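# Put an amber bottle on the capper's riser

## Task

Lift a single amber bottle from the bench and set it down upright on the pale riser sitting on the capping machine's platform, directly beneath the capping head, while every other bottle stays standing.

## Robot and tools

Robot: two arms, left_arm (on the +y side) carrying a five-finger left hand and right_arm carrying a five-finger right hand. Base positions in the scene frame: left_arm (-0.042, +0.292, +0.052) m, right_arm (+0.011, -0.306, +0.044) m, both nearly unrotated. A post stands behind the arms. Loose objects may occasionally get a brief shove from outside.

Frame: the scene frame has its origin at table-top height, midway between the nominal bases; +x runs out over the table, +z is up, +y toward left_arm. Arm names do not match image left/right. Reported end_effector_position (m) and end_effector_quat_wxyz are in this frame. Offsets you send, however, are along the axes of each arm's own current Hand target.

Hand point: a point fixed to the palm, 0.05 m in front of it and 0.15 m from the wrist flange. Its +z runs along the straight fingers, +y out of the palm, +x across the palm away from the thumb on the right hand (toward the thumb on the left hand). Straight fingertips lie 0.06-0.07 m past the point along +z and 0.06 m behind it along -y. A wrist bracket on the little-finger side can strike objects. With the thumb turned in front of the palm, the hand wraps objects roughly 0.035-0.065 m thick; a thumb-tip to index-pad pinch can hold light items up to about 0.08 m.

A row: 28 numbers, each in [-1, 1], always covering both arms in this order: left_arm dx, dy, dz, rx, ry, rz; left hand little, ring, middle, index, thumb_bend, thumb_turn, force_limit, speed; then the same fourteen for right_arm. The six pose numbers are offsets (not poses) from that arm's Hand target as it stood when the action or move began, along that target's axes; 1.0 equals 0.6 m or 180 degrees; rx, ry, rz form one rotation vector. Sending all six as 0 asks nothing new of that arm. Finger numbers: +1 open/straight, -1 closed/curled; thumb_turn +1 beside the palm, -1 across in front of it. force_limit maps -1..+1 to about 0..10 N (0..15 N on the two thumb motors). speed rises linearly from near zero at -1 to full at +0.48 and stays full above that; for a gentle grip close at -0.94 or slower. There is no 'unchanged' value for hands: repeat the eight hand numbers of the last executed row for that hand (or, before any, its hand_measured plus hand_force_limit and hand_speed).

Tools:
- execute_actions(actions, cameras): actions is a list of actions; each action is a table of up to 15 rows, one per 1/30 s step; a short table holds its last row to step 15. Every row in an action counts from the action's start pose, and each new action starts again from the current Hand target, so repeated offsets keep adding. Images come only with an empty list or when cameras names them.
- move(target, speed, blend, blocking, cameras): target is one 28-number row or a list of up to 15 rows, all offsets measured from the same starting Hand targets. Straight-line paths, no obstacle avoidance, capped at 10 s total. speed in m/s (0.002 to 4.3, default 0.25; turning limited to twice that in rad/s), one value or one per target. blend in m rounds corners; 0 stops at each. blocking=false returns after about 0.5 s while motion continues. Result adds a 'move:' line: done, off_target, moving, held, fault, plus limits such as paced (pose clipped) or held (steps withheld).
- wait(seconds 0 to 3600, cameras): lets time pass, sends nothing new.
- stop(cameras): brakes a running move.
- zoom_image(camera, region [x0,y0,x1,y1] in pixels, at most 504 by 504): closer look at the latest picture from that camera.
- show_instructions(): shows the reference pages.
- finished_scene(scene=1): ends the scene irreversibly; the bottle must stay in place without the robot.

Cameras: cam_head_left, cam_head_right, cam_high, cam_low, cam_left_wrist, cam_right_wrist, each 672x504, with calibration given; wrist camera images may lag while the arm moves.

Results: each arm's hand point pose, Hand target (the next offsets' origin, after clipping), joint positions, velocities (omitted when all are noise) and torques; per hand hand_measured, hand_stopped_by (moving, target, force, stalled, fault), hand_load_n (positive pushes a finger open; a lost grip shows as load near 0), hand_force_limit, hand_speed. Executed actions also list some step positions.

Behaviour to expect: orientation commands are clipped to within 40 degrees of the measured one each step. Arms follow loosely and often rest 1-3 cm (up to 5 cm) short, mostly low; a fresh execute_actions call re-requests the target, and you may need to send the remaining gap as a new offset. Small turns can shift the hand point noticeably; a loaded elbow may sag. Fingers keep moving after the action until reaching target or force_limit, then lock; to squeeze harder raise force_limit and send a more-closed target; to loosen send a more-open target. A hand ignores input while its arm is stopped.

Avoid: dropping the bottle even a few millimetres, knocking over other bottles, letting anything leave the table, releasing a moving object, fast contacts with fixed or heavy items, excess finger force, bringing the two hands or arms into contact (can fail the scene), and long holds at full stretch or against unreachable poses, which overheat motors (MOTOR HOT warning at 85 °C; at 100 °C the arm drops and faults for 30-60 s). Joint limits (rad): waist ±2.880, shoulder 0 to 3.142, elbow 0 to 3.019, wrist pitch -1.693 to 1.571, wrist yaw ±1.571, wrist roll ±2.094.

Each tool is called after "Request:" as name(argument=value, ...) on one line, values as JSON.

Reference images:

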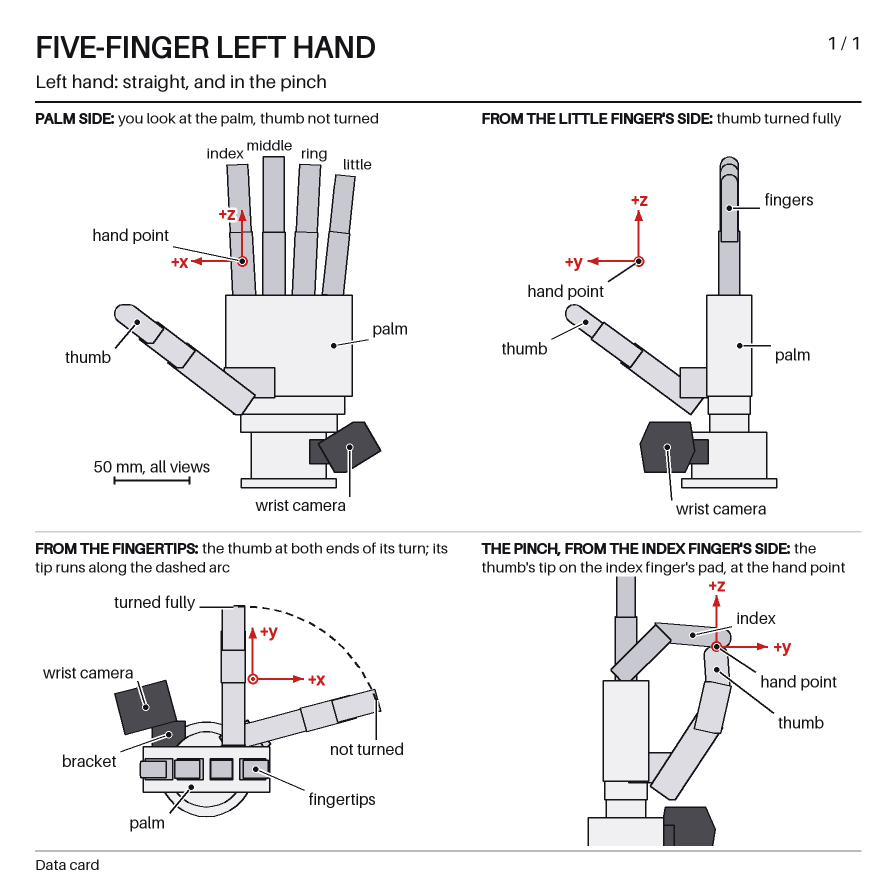

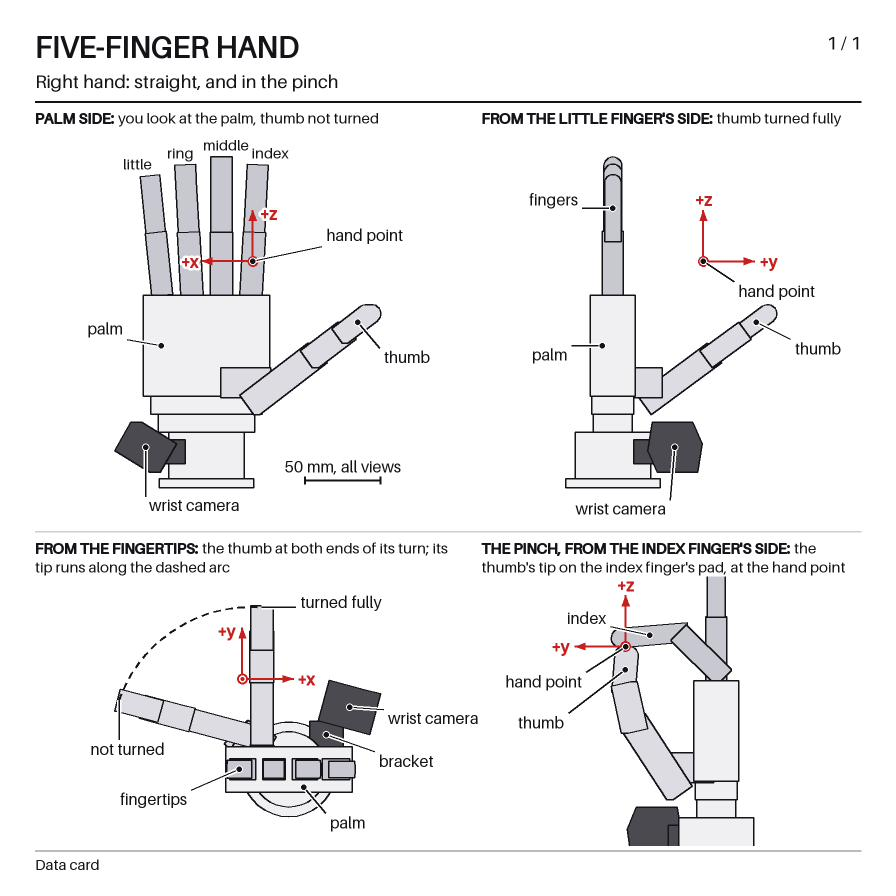

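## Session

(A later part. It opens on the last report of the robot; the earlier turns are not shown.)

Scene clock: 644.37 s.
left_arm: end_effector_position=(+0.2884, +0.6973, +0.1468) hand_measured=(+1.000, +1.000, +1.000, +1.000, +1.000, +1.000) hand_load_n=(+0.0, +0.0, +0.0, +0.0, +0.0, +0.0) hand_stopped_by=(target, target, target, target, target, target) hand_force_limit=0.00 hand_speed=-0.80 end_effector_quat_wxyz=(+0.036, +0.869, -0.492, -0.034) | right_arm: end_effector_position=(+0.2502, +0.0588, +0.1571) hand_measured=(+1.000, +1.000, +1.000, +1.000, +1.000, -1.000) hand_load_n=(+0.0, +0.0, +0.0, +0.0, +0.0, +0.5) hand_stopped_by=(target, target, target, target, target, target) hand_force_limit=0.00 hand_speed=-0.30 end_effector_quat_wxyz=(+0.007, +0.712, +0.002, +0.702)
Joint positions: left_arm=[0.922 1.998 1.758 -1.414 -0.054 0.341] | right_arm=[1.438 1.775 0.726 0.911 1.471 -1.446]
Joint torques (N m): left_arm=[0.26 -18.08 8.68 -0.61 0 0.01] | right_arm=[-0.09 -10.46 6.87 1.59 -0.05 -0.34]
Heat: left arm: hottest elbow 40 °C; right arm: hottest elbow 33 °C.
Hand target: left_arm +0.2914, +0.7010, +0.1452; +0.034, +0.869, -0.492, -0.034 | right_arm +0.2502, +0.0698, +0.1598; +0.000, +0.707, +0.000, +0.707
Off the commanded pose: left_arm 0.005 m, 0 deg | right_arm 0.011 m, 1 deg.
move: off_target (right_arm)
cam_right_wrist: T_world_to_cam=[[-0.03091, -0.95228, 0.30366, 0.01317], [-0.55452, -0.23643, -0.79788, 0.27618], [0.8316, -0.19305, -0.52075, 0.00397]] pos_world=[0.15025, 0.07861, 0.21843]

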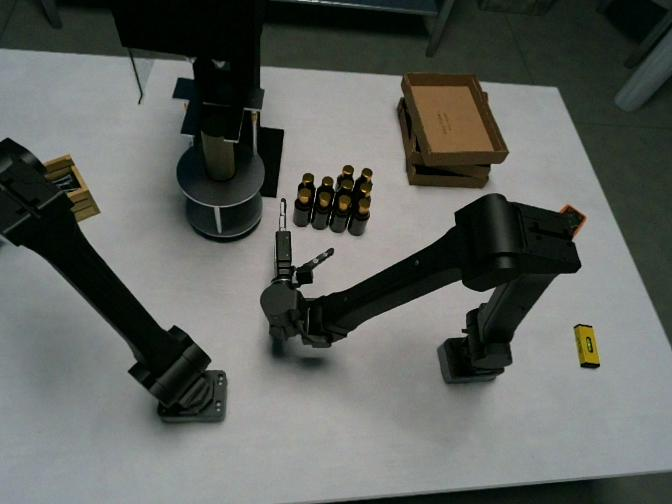

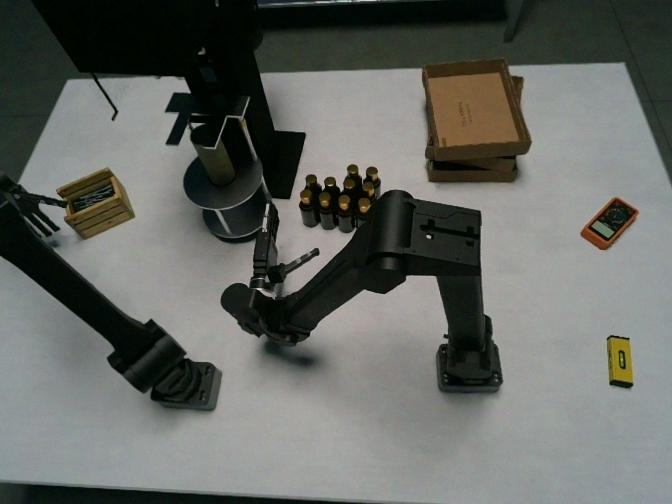

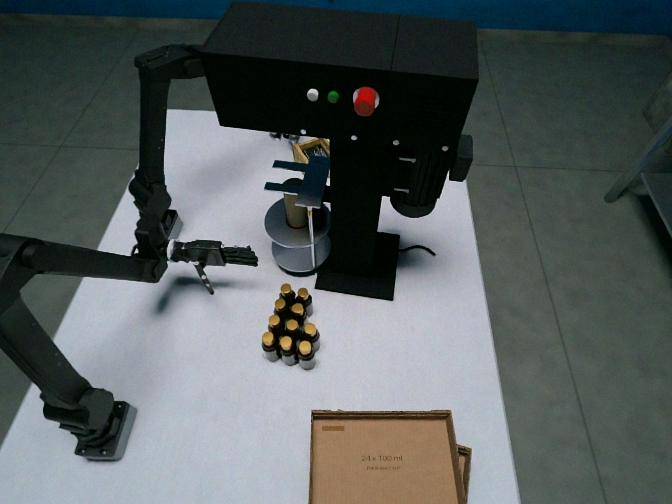

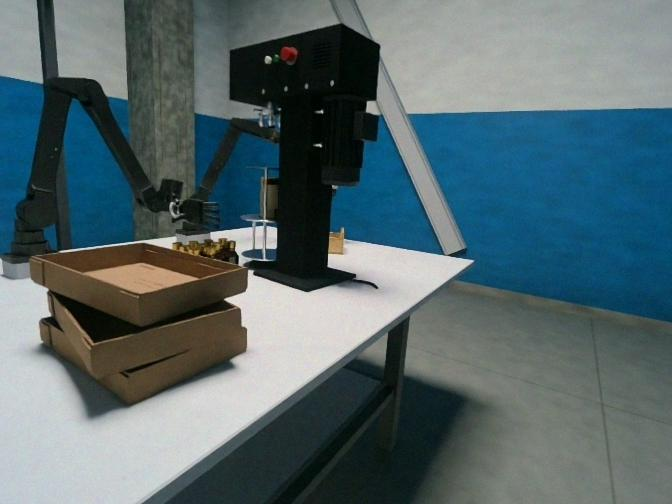

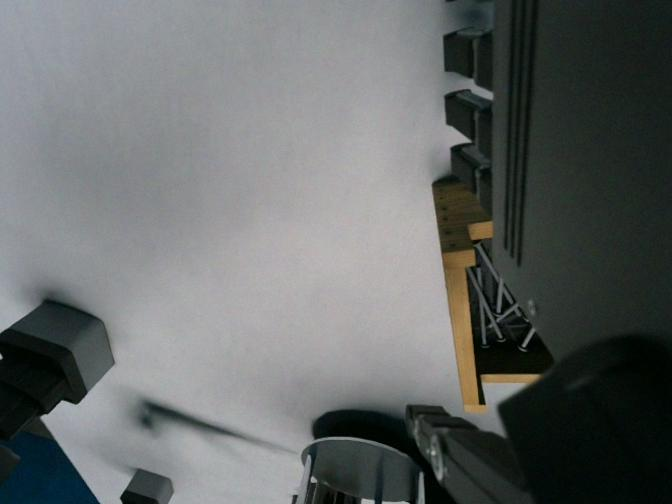

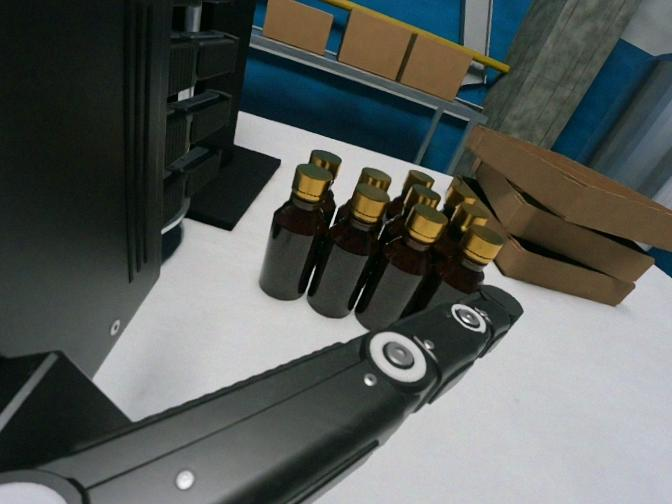

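Request:
zoom_image(camera="cam_right_wrist", region=[240, 140, 400, 320])

Request:
zoom_image(camera="cam_head_left", region=[240, 150, 380, 350])

Request:
zoom_image(camera="cam_head_right", region=[240, 150, 380, 350])

Request:
zoom_image(camera="cam_high", region=[150, 220, 340, 380])

Scaled by 2.800 from the camera's image (finer frame: 960x720).

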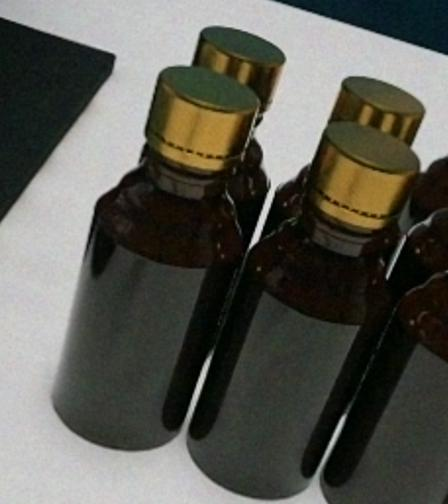

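Scaled by 2.520 from the camera's image (finer frame: 960x720).

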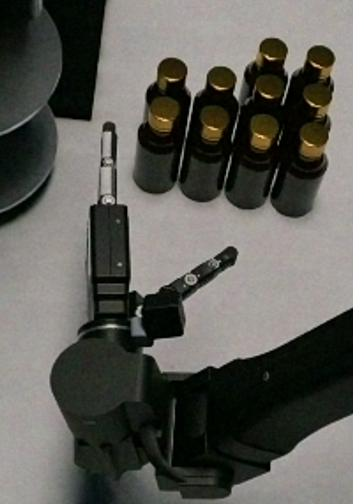

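Scaled by 2.520 from the camera's image (finer frame: 960x720).

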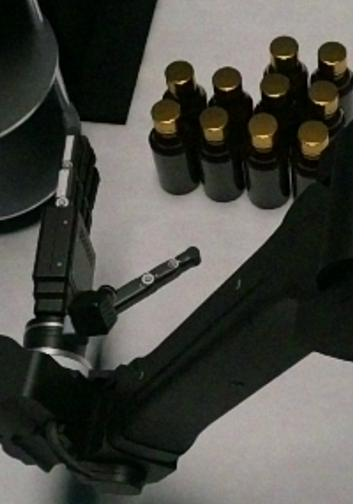

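Scaled by 2.653 from the camera's image (finer frame: 960x720).

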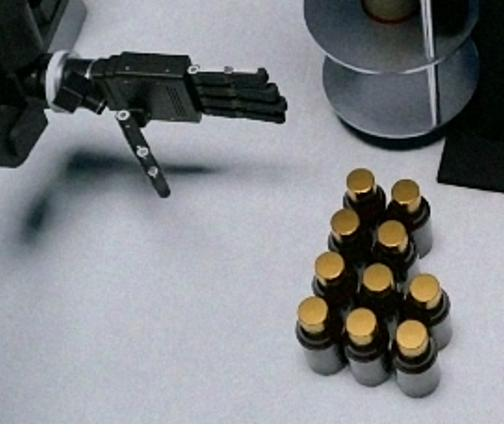

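Request:
zoom_image(camera="cam_head_right", region=[250, 190, 340, 290])

Request:
zoom_image(camera="cam_head_left", region=[260, 190, 350, 290])

Scaled by 5.040 from the camera's image (finer frame: 960x720).

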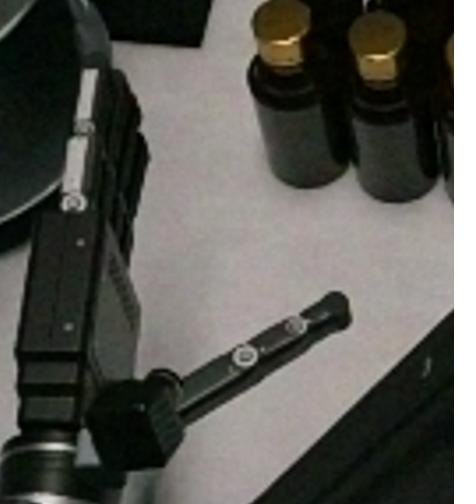

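Scaled by 5.040 from the camera's image (finer frame: 960x720).

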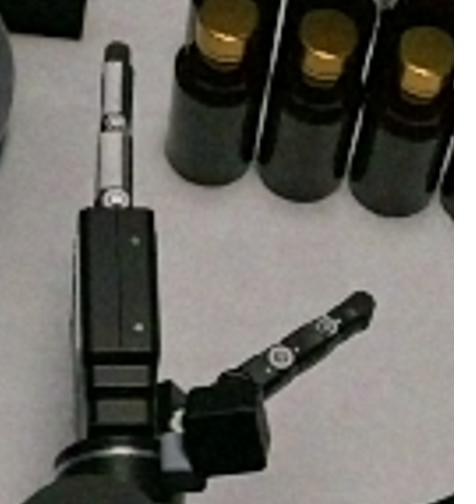

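Request:
move(target=[0,0,0,0,0,0,1,1,1,1,1,1,0,-0.8,-0.0667,-0.022,0.12,0,0,0,1,1,1,1,1,-1,0,-0.3], speed=0.1, cameras=["cam_head_left","cam_head_right","cam_right_wrist","cam_high"])

Scene clock: 730.80 s.
left_arm: end_effector_position=(+0.2884, +0.6973, +0.1468) hand_measured=(+1.000, +1.000, +1.000, +1.000, +1.000, +1.000) hand_load_n=(+0.0, +0.0, +0.0, +0.0, +0.0, +0.0) hand_stopped_by=(target, target, target, target, target, target) hand_force_limit=0.00 hand_speed=-0.80 end_effector_quat_wxyz=(+0.036, +0.869, -0.492, -0.034) | right_arm: end_effector_position=(+0.3171, +0.0747, +0.1165) hand_measured=(+1.000, +1.000, +1.000, +1.000, +1.000, -1.000) hand_load_n=(+0.0, +0.0, +0.0, +0.0, +0.0, +0.0) hand_stopped_by=(target, target, target, target, target, target) hand_force_limit=0.00 hand_speed=-0.30 end_effector_quat_wxyz=(+0.004, +0.711, +0.006, +0.703)
Joint positions: left_arm=[0.922 1.998 1.758 -1.414 -0.054 0.341] | right_arm=[1.297 1.95 0.798 1.111 1.32 -1.545]
Joint torques (N m): left_arm=[0.32 -18.14 8.68 -0.61 0 0.01] | right_arm=[-1.26 -13.16 6.38 1.89 -0.11 -0.33]
Heat: left arm: hottest elbow 40 °C; right arm: hottest elbow 32 °C.
Hand target: left_arm +0.2914, +0.7010, +0.1452; +0.034, +0.869, -0.492, -0.034 | right_arm +0.3222, +0.0830, +0.1197; +0.000, +0.707, +0.000, +0.707
Off the commanded pose: left_arm 0.005 m, 0 deg | right_arm 0.010 m, 1 deg.
move: done
cam_right_wrist: T_world_to_cam=[[-0.02249, -0.95168, 0.30626, 0.03972], [-0.54951, -0.24415, -0.79902, 0.28364], [0.83518, -0.18626, -0.51747, -0.0718]] pos_world=[0.21673, 0.09368, 0.17731]
Images, in order (width x height): cam_head_left 672x504, cam_head_right 672x504, cam_high 672x504, cam_right_wrist 672x504.

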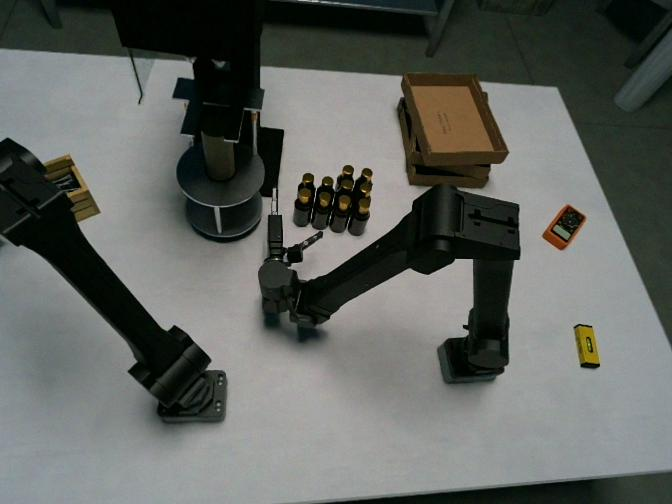

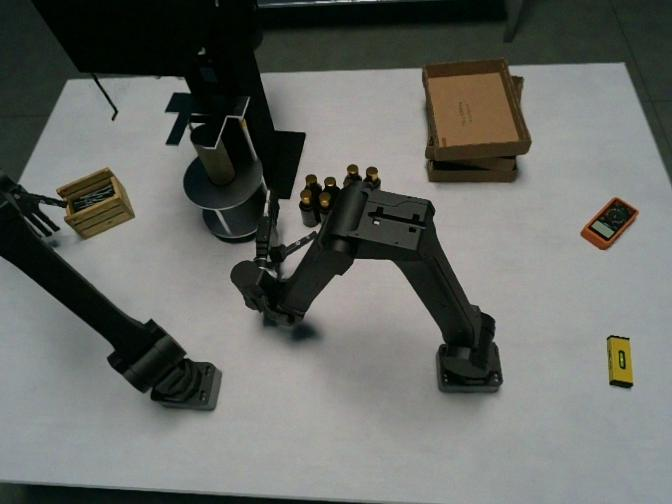

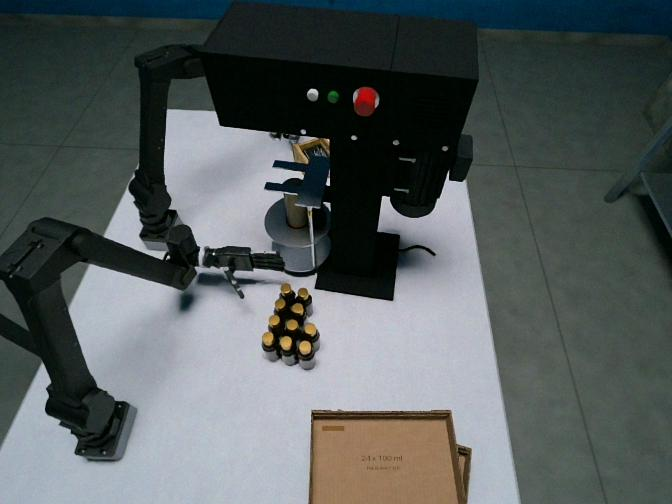

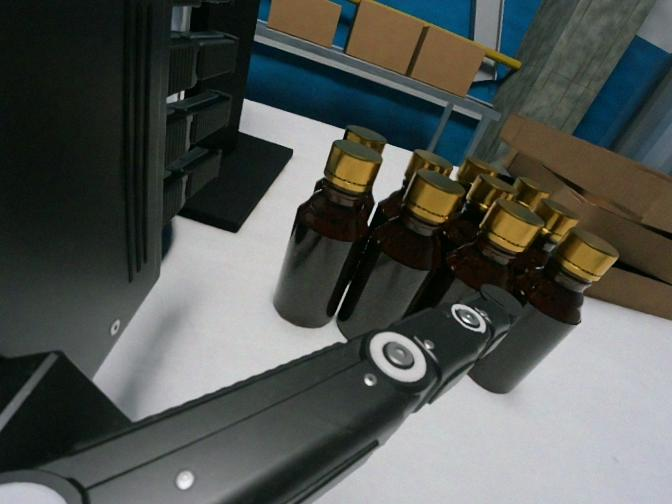

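Request:
zoom_image(camera="cam_head_left", region=[250, 170, 350, 270])

Request:
zoom_image(camera="cam_head_right", region=[250, 170, 350, 270])

Request:
zoom_image(camera="cam_right_wrist", region=[260, 120, 460, 340])

Scaled by 5.040 from the camera's image (finer frame: 960x720).

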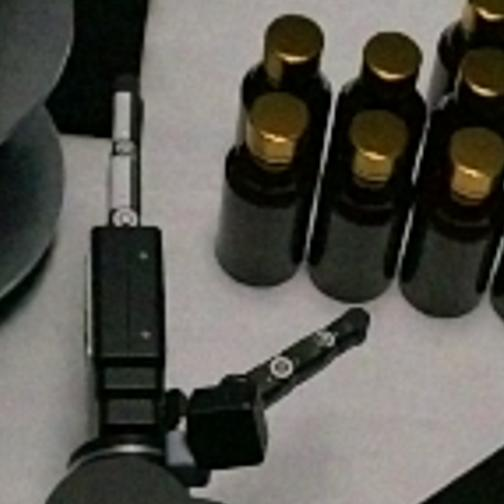

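Scaled by 5.040 from the camera's image (finer frame: 960x720).

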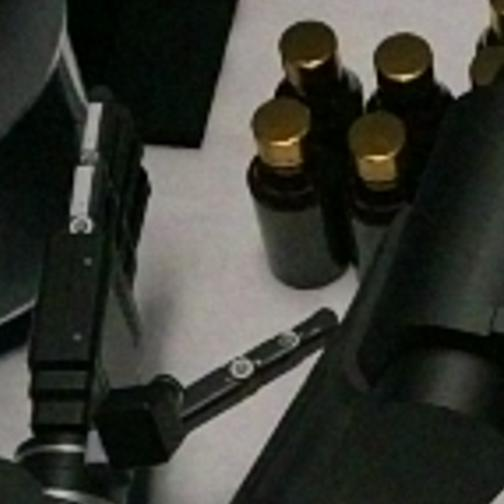

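Scaled by 2.291 from the camera's image (finer frame: 960x720).

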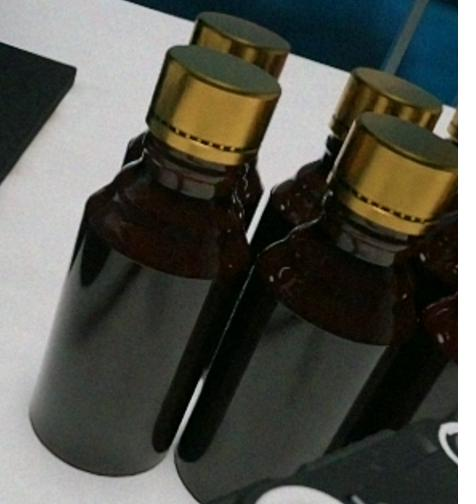

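Request:
move(target=[0,0,0,0,0,0,1,1,1,1,1,1,0,-0.8,-0.03,0.0083,0.1233,0,0,0,1,1,1,1,1,-1,0,-0.3], speed=0.06, cameras=["cam_head_left","cam_head_right","cam_right_wrist","cam_high"])

Request:
zoom_image(camera="cam_head_left", region=[250, 170, 350, 270])

Request:
zoom_image(camera="cam_head_right", region=[250, 170, 350, 270])

Scene clock: 786.10 s.
left_arm: end_effector_position=(+0.2884, +0.6973, +0.1468) hand_measured=(+1.000, +1.000, +1.000, +1.000, +1.000, +1.000) hand_load_n=(+0.0, +0.0, +0.0, +0.0, +0.0, +0.0) hand_stopped_by=(target, target, target, target, target, target) hand_force_limit=0.00 hand_speed=-0.80 end_effector_quat_wxyz=(+0.036, +0.869, -0.492, -0.034) | right_arm: end_effector_position=(+0.3897, +0.0713, +0.0992) hand_measured=(+1.000, +1.000, +1.000, +1.000, +1.000, -1.000) hand_load_n=(+0.0, +0.0, +0.0, +0.0, +0.0, +0.0) hand_stopped_by=(target, target, target, target, target, target) hand_force_limit=0.00 hand_speed=-0.30 end_effector_quat_wxyz=(+0.003, +0.712, +0.005, +0.703)
Joint positions: left_arm=[0.922 1.998 1.758 -1.414 -0.054 0.341] | right_arm=[1.146 2.023 0.861 1.129 1.168 -1.551]
Joint torques (N m): left_arm=[0.26 -18.14 8.66 -0.59 0 0.01] | right_arm=[-0.62 -13.33 6.52 1.73 -0.14 -0.34]
Heat: left arm: hottest elbow 41 °C; right arm: hottest elbow 32 °C.
Hand target: left_arm +0.2914, +0.7010, +0.1452; +0.034, +0.869, -0.492, -0.034 | right_arm +0.3962, +0.0779, +0.1015; +0.000, +0.707, +0.000, +0.707
Off the commanded pose: left_arm 0.005 m, 0 deg | right_arm 0.010 m, 1 deg.
move: done
cam_right_wrist: T_world_to_cam=[[-0.0214, -0.9529, 0.30252, 0.04339], [-0.55158, -0.24112, -0.79851, 0.3095], [0.83385, -0.18395, -0.52044, -0.14138]] pos_world=[0.28953, 0.08997, 0.16043]
Images, in order (width x height): cam_head_left 672x504, cam_head_right 672x504, cam_high 672x504, cam_right_wrist 672x504.

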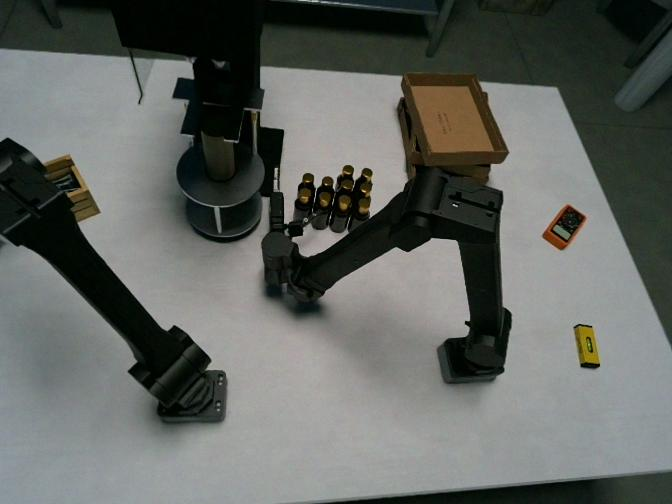

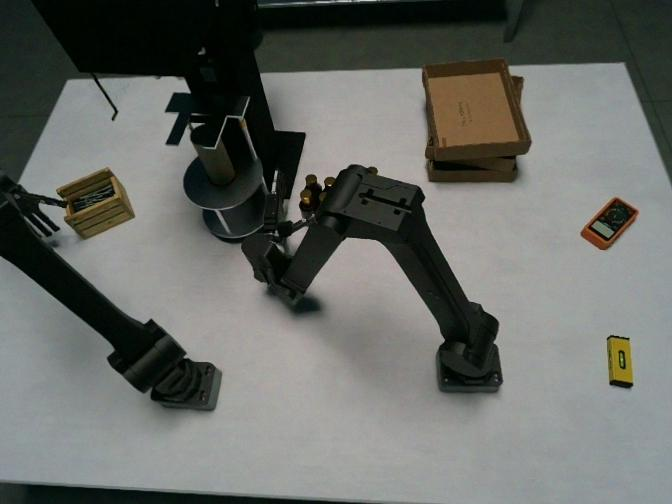

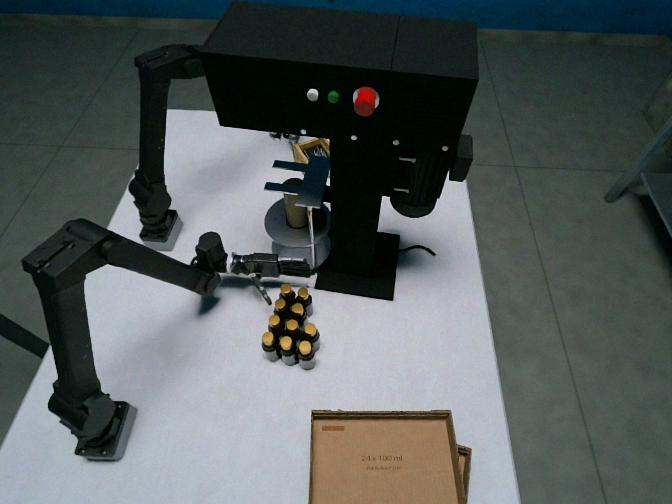

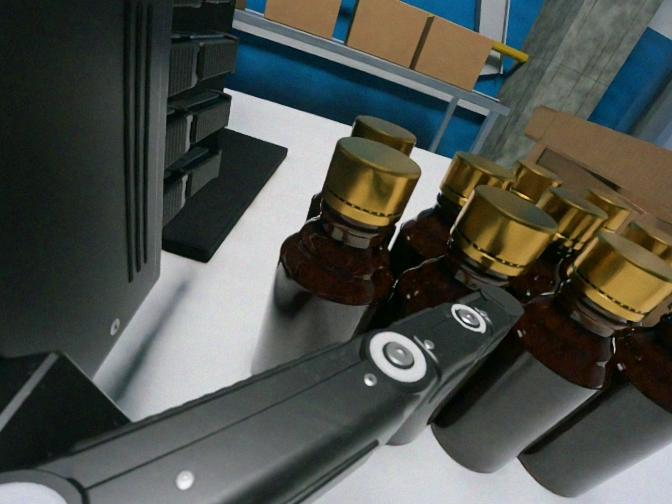

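Scaled by 5.040 from the camera's image (finer frame: 960x720).

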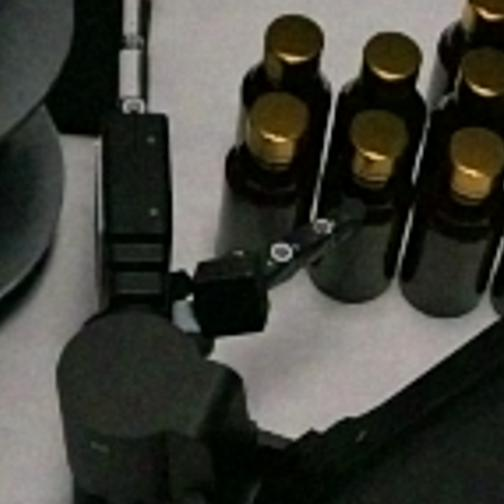

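Scaled by 5.040 from the camera's image (finer frame: 960x720).

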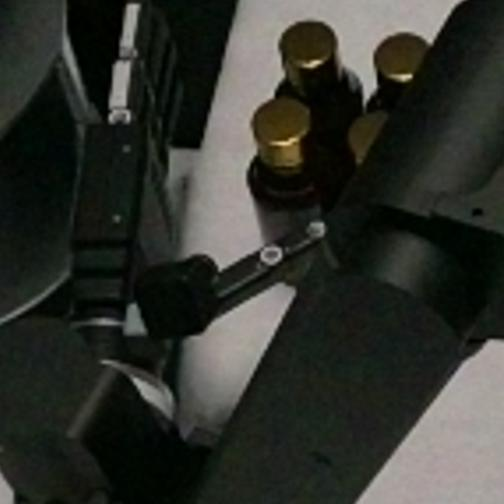

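Request:
move(target=[0,0,0,0,0,0,1,1,1,1,1,1,0,-0.8,0.0117,0,0.0017,0,0,0,1,1,1,1,1,-1,0,-0.3], speed=0.06, cameras=["cam_head_left","cam_head_right","cam_right_wrist"])

Request:
zoom_image(camera="cam_right_wrist", region=[260, 90, 560, 390])

Request:
zoom_image(camera="cam_head_left", region=[270, 160, 340, 230])

Scene clock: 811.33 s.
left_arm: end_effector_position=(+0.2884, +0.6973, +0.1468) hand_measured=(+1.000, +1.000, +1.000, +1.000, +1.000, +1.000) hand_load_n=(+0.0, +0.0, +0.0, +0.0, +0.0, +0.0) hand_stopped_by=(target, target, target, target, target, target) hand_force_limit=0.00 hand_speed=-0.80 end_effector_quat_wxyz=(+0.036, +0.869, -0.492, -0.034) | right_arm: end_effector_position=(+0.3898, +0.0716, +0.0992) hand_measured=(+1.000, +1.000, +1.000, +1.000, +1.000, -1.000) hand_load_n=(+0.0, +0.0, +0.0, +0.0, +0.0, +0.5) hand_stopped_by=(target, target, target, target, target, target) hand_force_limit=0.00 hand_speed=-0.30 end_effector_quat_wxyz=(+0.002, +0.712, +0.006, +0.702)
Joint positions: left_arm=[0.922 1.998 1.758 -1.414 -0.054 0.341] | right_arm=[1.146 2.023 0.861 1.129 1.166 -1.552]
Joint torques (N m): left_arm=[0.26 -18.08 8.68 -0.61 0 0.01] | right_arm=[-1.79 -15.5 6.22 1.26 -0.16 -0.29]
Heat: left arm: hottest elbow 41 °C; right arm: hottest elbow 31 °C.
Hand target: left_arm +0.2914, +0.7010, +0.1452; +0.034, +0.869, -0.492, -0.034 | right_arm +0.3972, +0.0779, +0.1086; +0.000, +0.707, +0.000, +0.707
Off the commanded pose: left_arm 0.005 m, 0 deg | right_arm 0.013 m, 1 deg.
move: off_target (right_arm)
cam_right_wrist: T_world_to_cam=[[-0.01952, -0.95274, 0.30315, 0.04292], [-0.5511, -0.24273, -0.79835, 0.30958], [0.83421, -0.18265, -0.52032, -0.14167]] pos_world=[0.28963, 0.09016, 0.16043]

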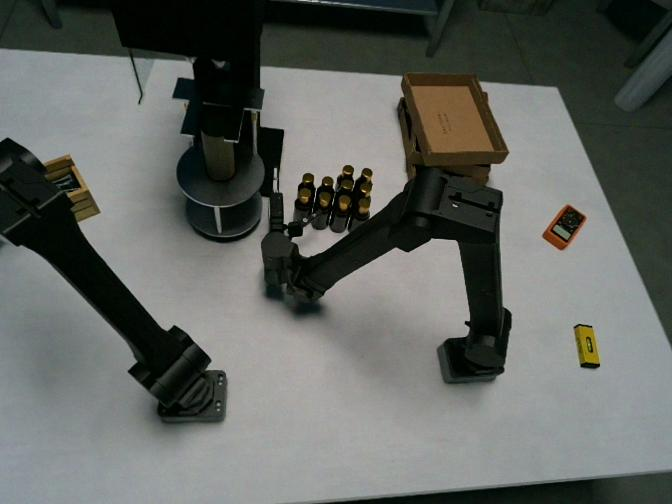

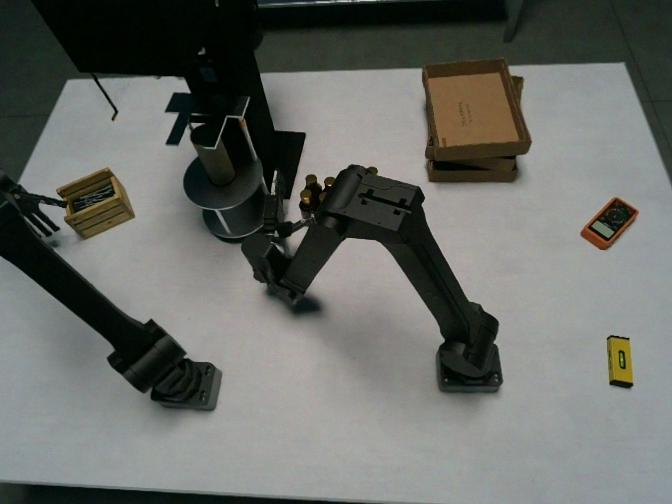

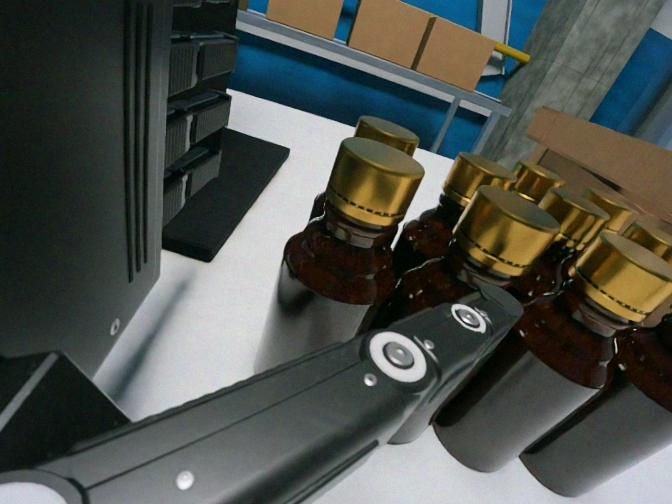

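Scaled by 1.680 from the camera's image (finer frame: 960x720).

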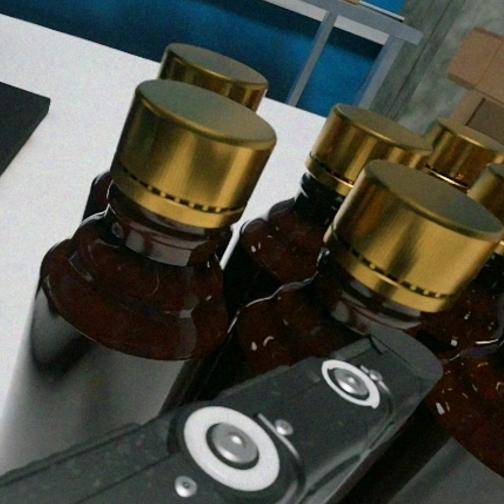

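Scaled by 7.200 from the camera's image (finer frame: 960x720).

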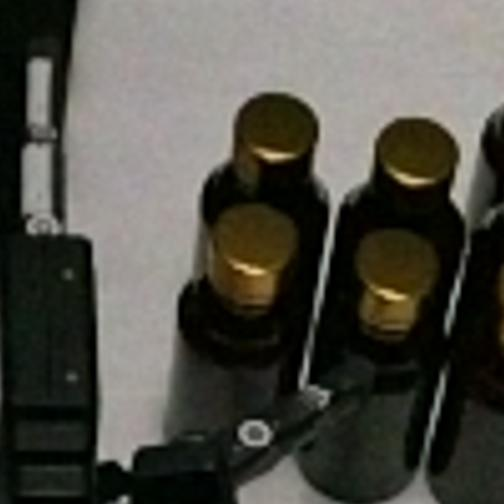

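Request:
move(target=[0,0,0,0,0,0,1,1,1,1,1,1,0,-0.8,0.0090,0,0,0,0,0,1,1,1,1,1,-1,0,-0.3], speed=0.06, cameras=["cam_right_wrist"])

Scene clock: 892.13 s.
left_arm: end_effector_position=(+0.2884, +0.6973, +0.1468) hand_measured=(+1.000, +1.000, +1.000, +1.000, +1.000, +1.000) hand_load_n=(+0.0, +0.0, +0.0, +0.0, +0.0, +0.0) hand_stopped_by=(target, target, target, target, target, target) hand_force_limit=0.00 hand_speed=-0.80 end_effector_quat_wxyz=(+0.036, +0.869, -0.492, -0.034) | right_arm: end_effector_position=(+0.3900, +0.0720, +0.1024) hand_measured=(+1.000, +1.000, +1.000, +1.000, +1.000, -1.000) hand_load_n=(+0.0, +0.0, +0.0, +0.0, +0.0, +0.5) hand_stopped_by=(target, target, target, target, target, target) hand_force_limit=0.00 hand_speed=-0.30 end_effector_quat_wxyz=(+0.001, +0.711, +0.005, +0.703)
Joint positions: left_arm=[0.922 1.998 1.758 -1.414 -0.054 0.341] | right_arm=[1.146 2.016 0.861 1.128 1.166 -1.553]
Joint torques (N m): left_arm=[0.26 -18.14 8.68 -0.61 0 0.01] | right_arm=[-1.08 -15.21 6.49 0.99 -0.22 -0.29]
Heat: left arm: hottest elbow 41 °C; right arm: hottest elbow 30 °C.
Hand target: left_arm +0.2914, +0.7010, +0.1452; +0.034, +0.869, -0.492, -0.034 | right_arm +0.3972, +0.0779, +0.1141; +0.000, +0.707, +0.000, +0.707
Off the commanded pose: left_arm 0.005 m, 0 deg | right_arm 0.015 m, 1 deg.
move: off_target (right_arm)
cam_right_wrist: T_world_to_cam=[[-0.02021, -0.95398, 0.29919, 0.04303], [-0.54935, -0.23943, -0.80055, 0.31163], [0.83535, -0.18054, -0.51923, -0.14073]] pos_world=[0.28963, 0.09025, 0.16353]

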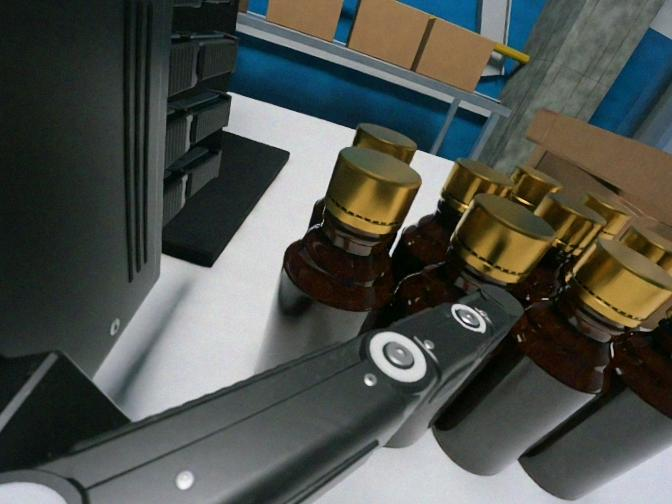

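Request:
move(target=[0,0,0,0,0,0,1,1,1,1,1,1,0,-0.8,0.0120,0,0,0,0,0,1,1,1,1,1,-1,0,-0.3], speed=0.06, cameras=["cam_right_wrist"])

Scene clock: 897.03 s.
left_arm: end_effector_position=(+0.2884, +0.6973, +0.1468) hand_measured=(+1.000, +1.000, +1.000, +1.000, +1.000, +1.000) hand_load_n=(+0.0, +0.0, +0.0, +0.0, +0.0, +0.0) hand_stopped_by=(target, target, target, target, target, target) hand_force_limit=0.00 hand_speed=-0.80 end_effector_quat_wxyz=(+0.036, +0.869, -0.492, -0.034) | right_arm: end_effector_position=(+0.3903, +0.0728, +0.1111) hand_measured=(+1.000, +1.000, +1.000, +1.000, +1.000, -1.000) hand_load_n=(+0.0, +0.0, +0.0, +0.0, +0.0, +0.0) hand_stopped_by=(target, target, target, target, target, target) hand_force_limit=0.00 hand_speed=-0.30 end_effector_quat_wxyz=(+0.000, +0.710, +0.004, +0.704)
Joint positions: left_arm=[0.922 1.998 1.758 -1.414 -0.054 0.341] | right_arm=[1.146 1.995 0.861 1.11 1.166 -1.554]
Joint torques (N m): left_arm=[0.26 -18.14 8.66 -0.61 0 0.01] | right_arm=[-1.44 -16.26 6.32 0.79 -0.13 -0.32]
Heat: left arm: hottest elbow 41 °C; right arm: hottest elbow 30 °C.
Hand target: left_arm +0.2914, +0.7010, +0.1452; +0.034, +0.869, -0.492, -0.034 | right_arm +0.3972, +0.0779, +0.1213; +0.000, +0.707, +0.000, +0.707
Off the commanded pose: left_arm 0.005 m, 0 deg | right_arm 0.013 m, 1 deg.
move: off_target (right_arm)
cam_right_wrist: T_world_to_cam=[[-0.02069, -0.95479, 0.29655, 0.04173], [-0.5481, -0.23724, -0.80206, 0.31844], [0.83615, -0.17914, -0.51842, -0.13696]] pos_world=[0.28992, 0.09085, 0.17203]

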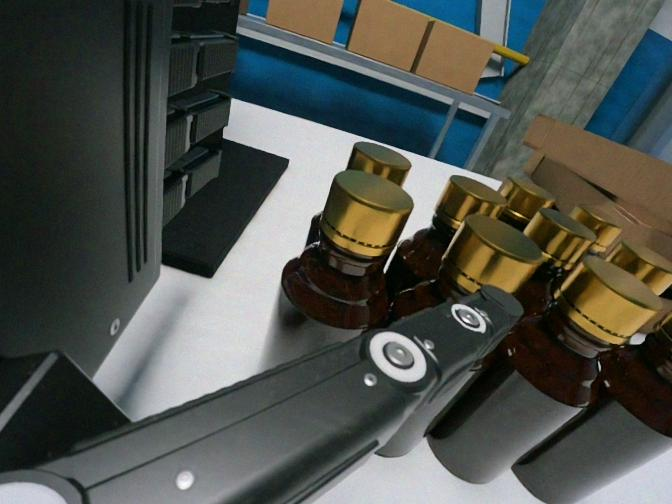

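Request:
zoom_image(camera="cam_right_wrist", region=[290, 130, 540, 380])

Scaled by 2.016 from the camera's image (finer frame: 960x720).

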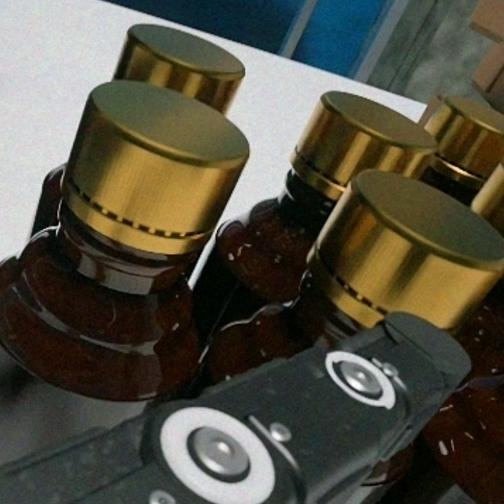

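Request:
move(target=[0,0,0,0,0,0,1,1,1,1,1,1,0,-0.8,-0.0070,0,0,0,0,0,1,1,0.1,0.1,0.6,-1,-0.4,-0.7], speed=0.06, cameras=["cam_head_left","cam_high","cam_right_wrist"])

Request:
zoom_image(camera="cam_right_wrist", region=[290, 130, 540, 380])

Request:
zoom_image(camera="cam_high", region=[220, 220, 340, 340])

Request:
zoom_image(camera="cam_head_left", region=[260, 150, 350, 240])

Scene clock: 922.73 s.
left_arm: end_effector_position=(+0.2884, +0.6973, +0.1468) hand_measured=(+1.000, +1.000, +1.000, +1.000, +1.000, +1.000) hand_load_n=(+0.5, +0.0, +0.0, +0.0, +0.0, +0.0) hand_stopped_by=(target, target, target, target, target, target) hand_force_limit=0.00 hand_speed=-0.80 end_effector_quat_wxyz=(+0.036, +0.869, -0.492, -0.034) | right_arm: end_effector_position=(+0.3904, +0.0728, +0.1111) hand_measured=(+1.000, +1.000, +0.100, +0.100, +0.600, -1.000) hand_load_n=(+0.0, +0.0, +0.0, +0.0, +0.0, +0.0) hand_stopped_by=(target, target, target, target, target, target) hand_force_limit=-0.40 hand_speed=-0.70 end_effector_quat_wxyz=(+0.000, +0.710, +0.004, +0.704)
Joint positions: left_arm=[0.922 1.998 1.758 -1.414 -0.054 0.341] | right_arm=[1.146 1.995 0.861 1.11 1.166 -1.554]
Joint torques (N m): left_arm=[0.26 -18.2 8.66 -0.61 -0.01 0.01] | right_arm=[-1.85 -14.51 6.49 1.05 -0.08 -0.29]
Heat: left arm: hottest elbow 41 °C; right arm: hottest elbow 30 °C.
Hand target: left_arm +0.2914, +0.7010, +0.1452; +0.034, +0.869, -0.492, -0.034 | right_arm +0.3973, +0.0779, +0.1171; +0.000, +0.707, +0.000, +0.707
Off the commanded pose: left_arm 0.005 m, 0 deg | right_arm 0.010 m, 1 deg.
move: done
cam_right_wrist: T_world_to_cam=[[-0.02027, -0.95482, 0.29651, 0.04161], [-0.54803, -0.23744, -0.80205, 0.31843], [0.83621, -0.17875, -0.51846, -0.13701]] pos_world=[0.28992, 0.09085, 0.17203]

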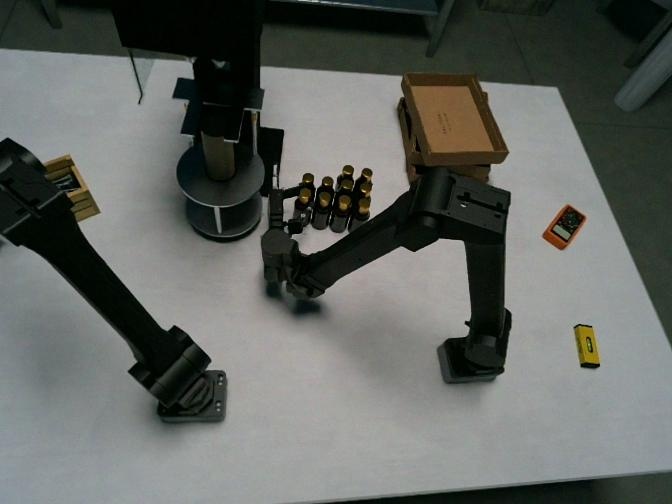

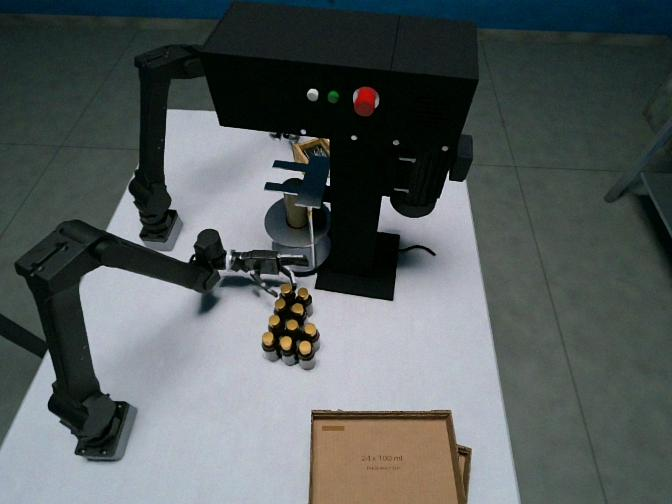

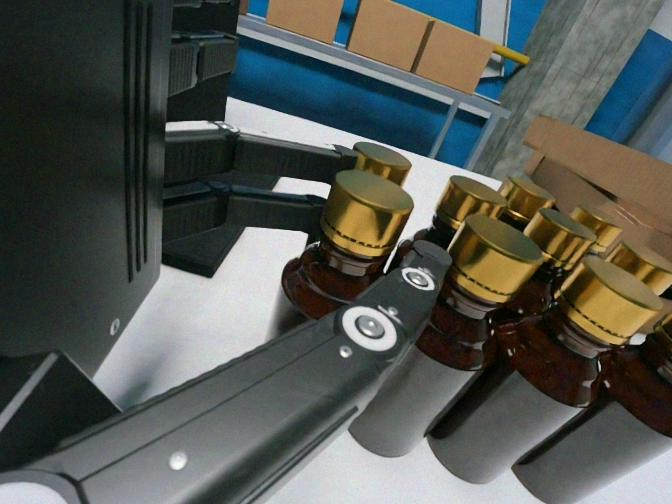

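Scaled by 2.016 from the camera's image (finer frame: 960x720).

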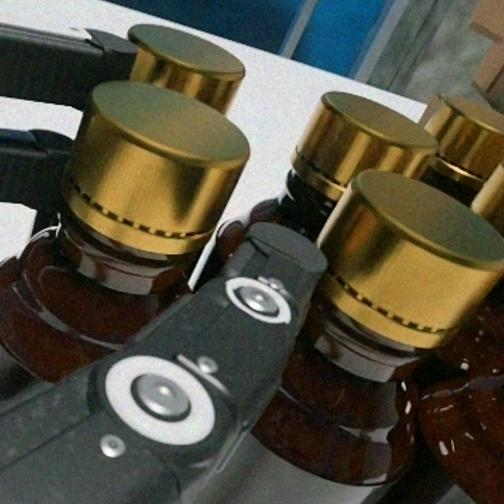

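Scaled by 4.200 from the camera's image (finer frame: 960x720).

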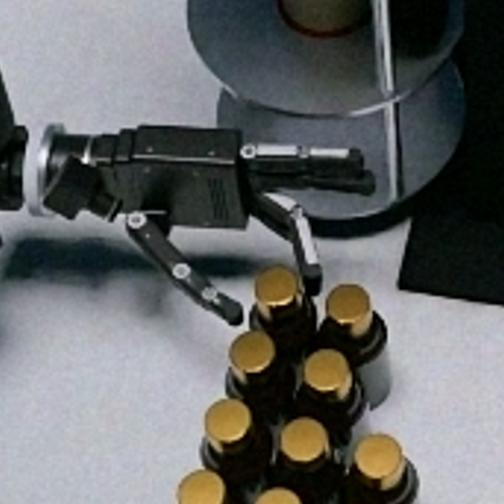

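Scaled by 5.600 from the camera's image (finer frame: 960x720).

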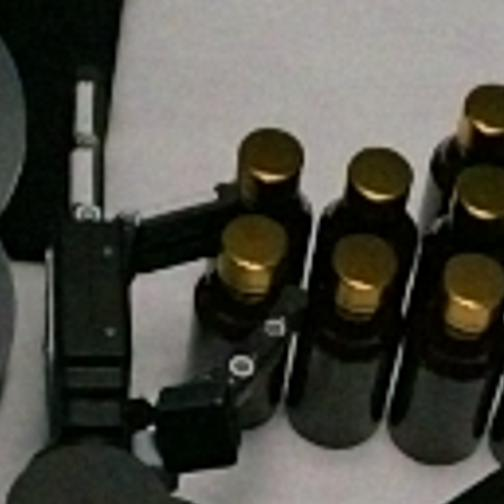

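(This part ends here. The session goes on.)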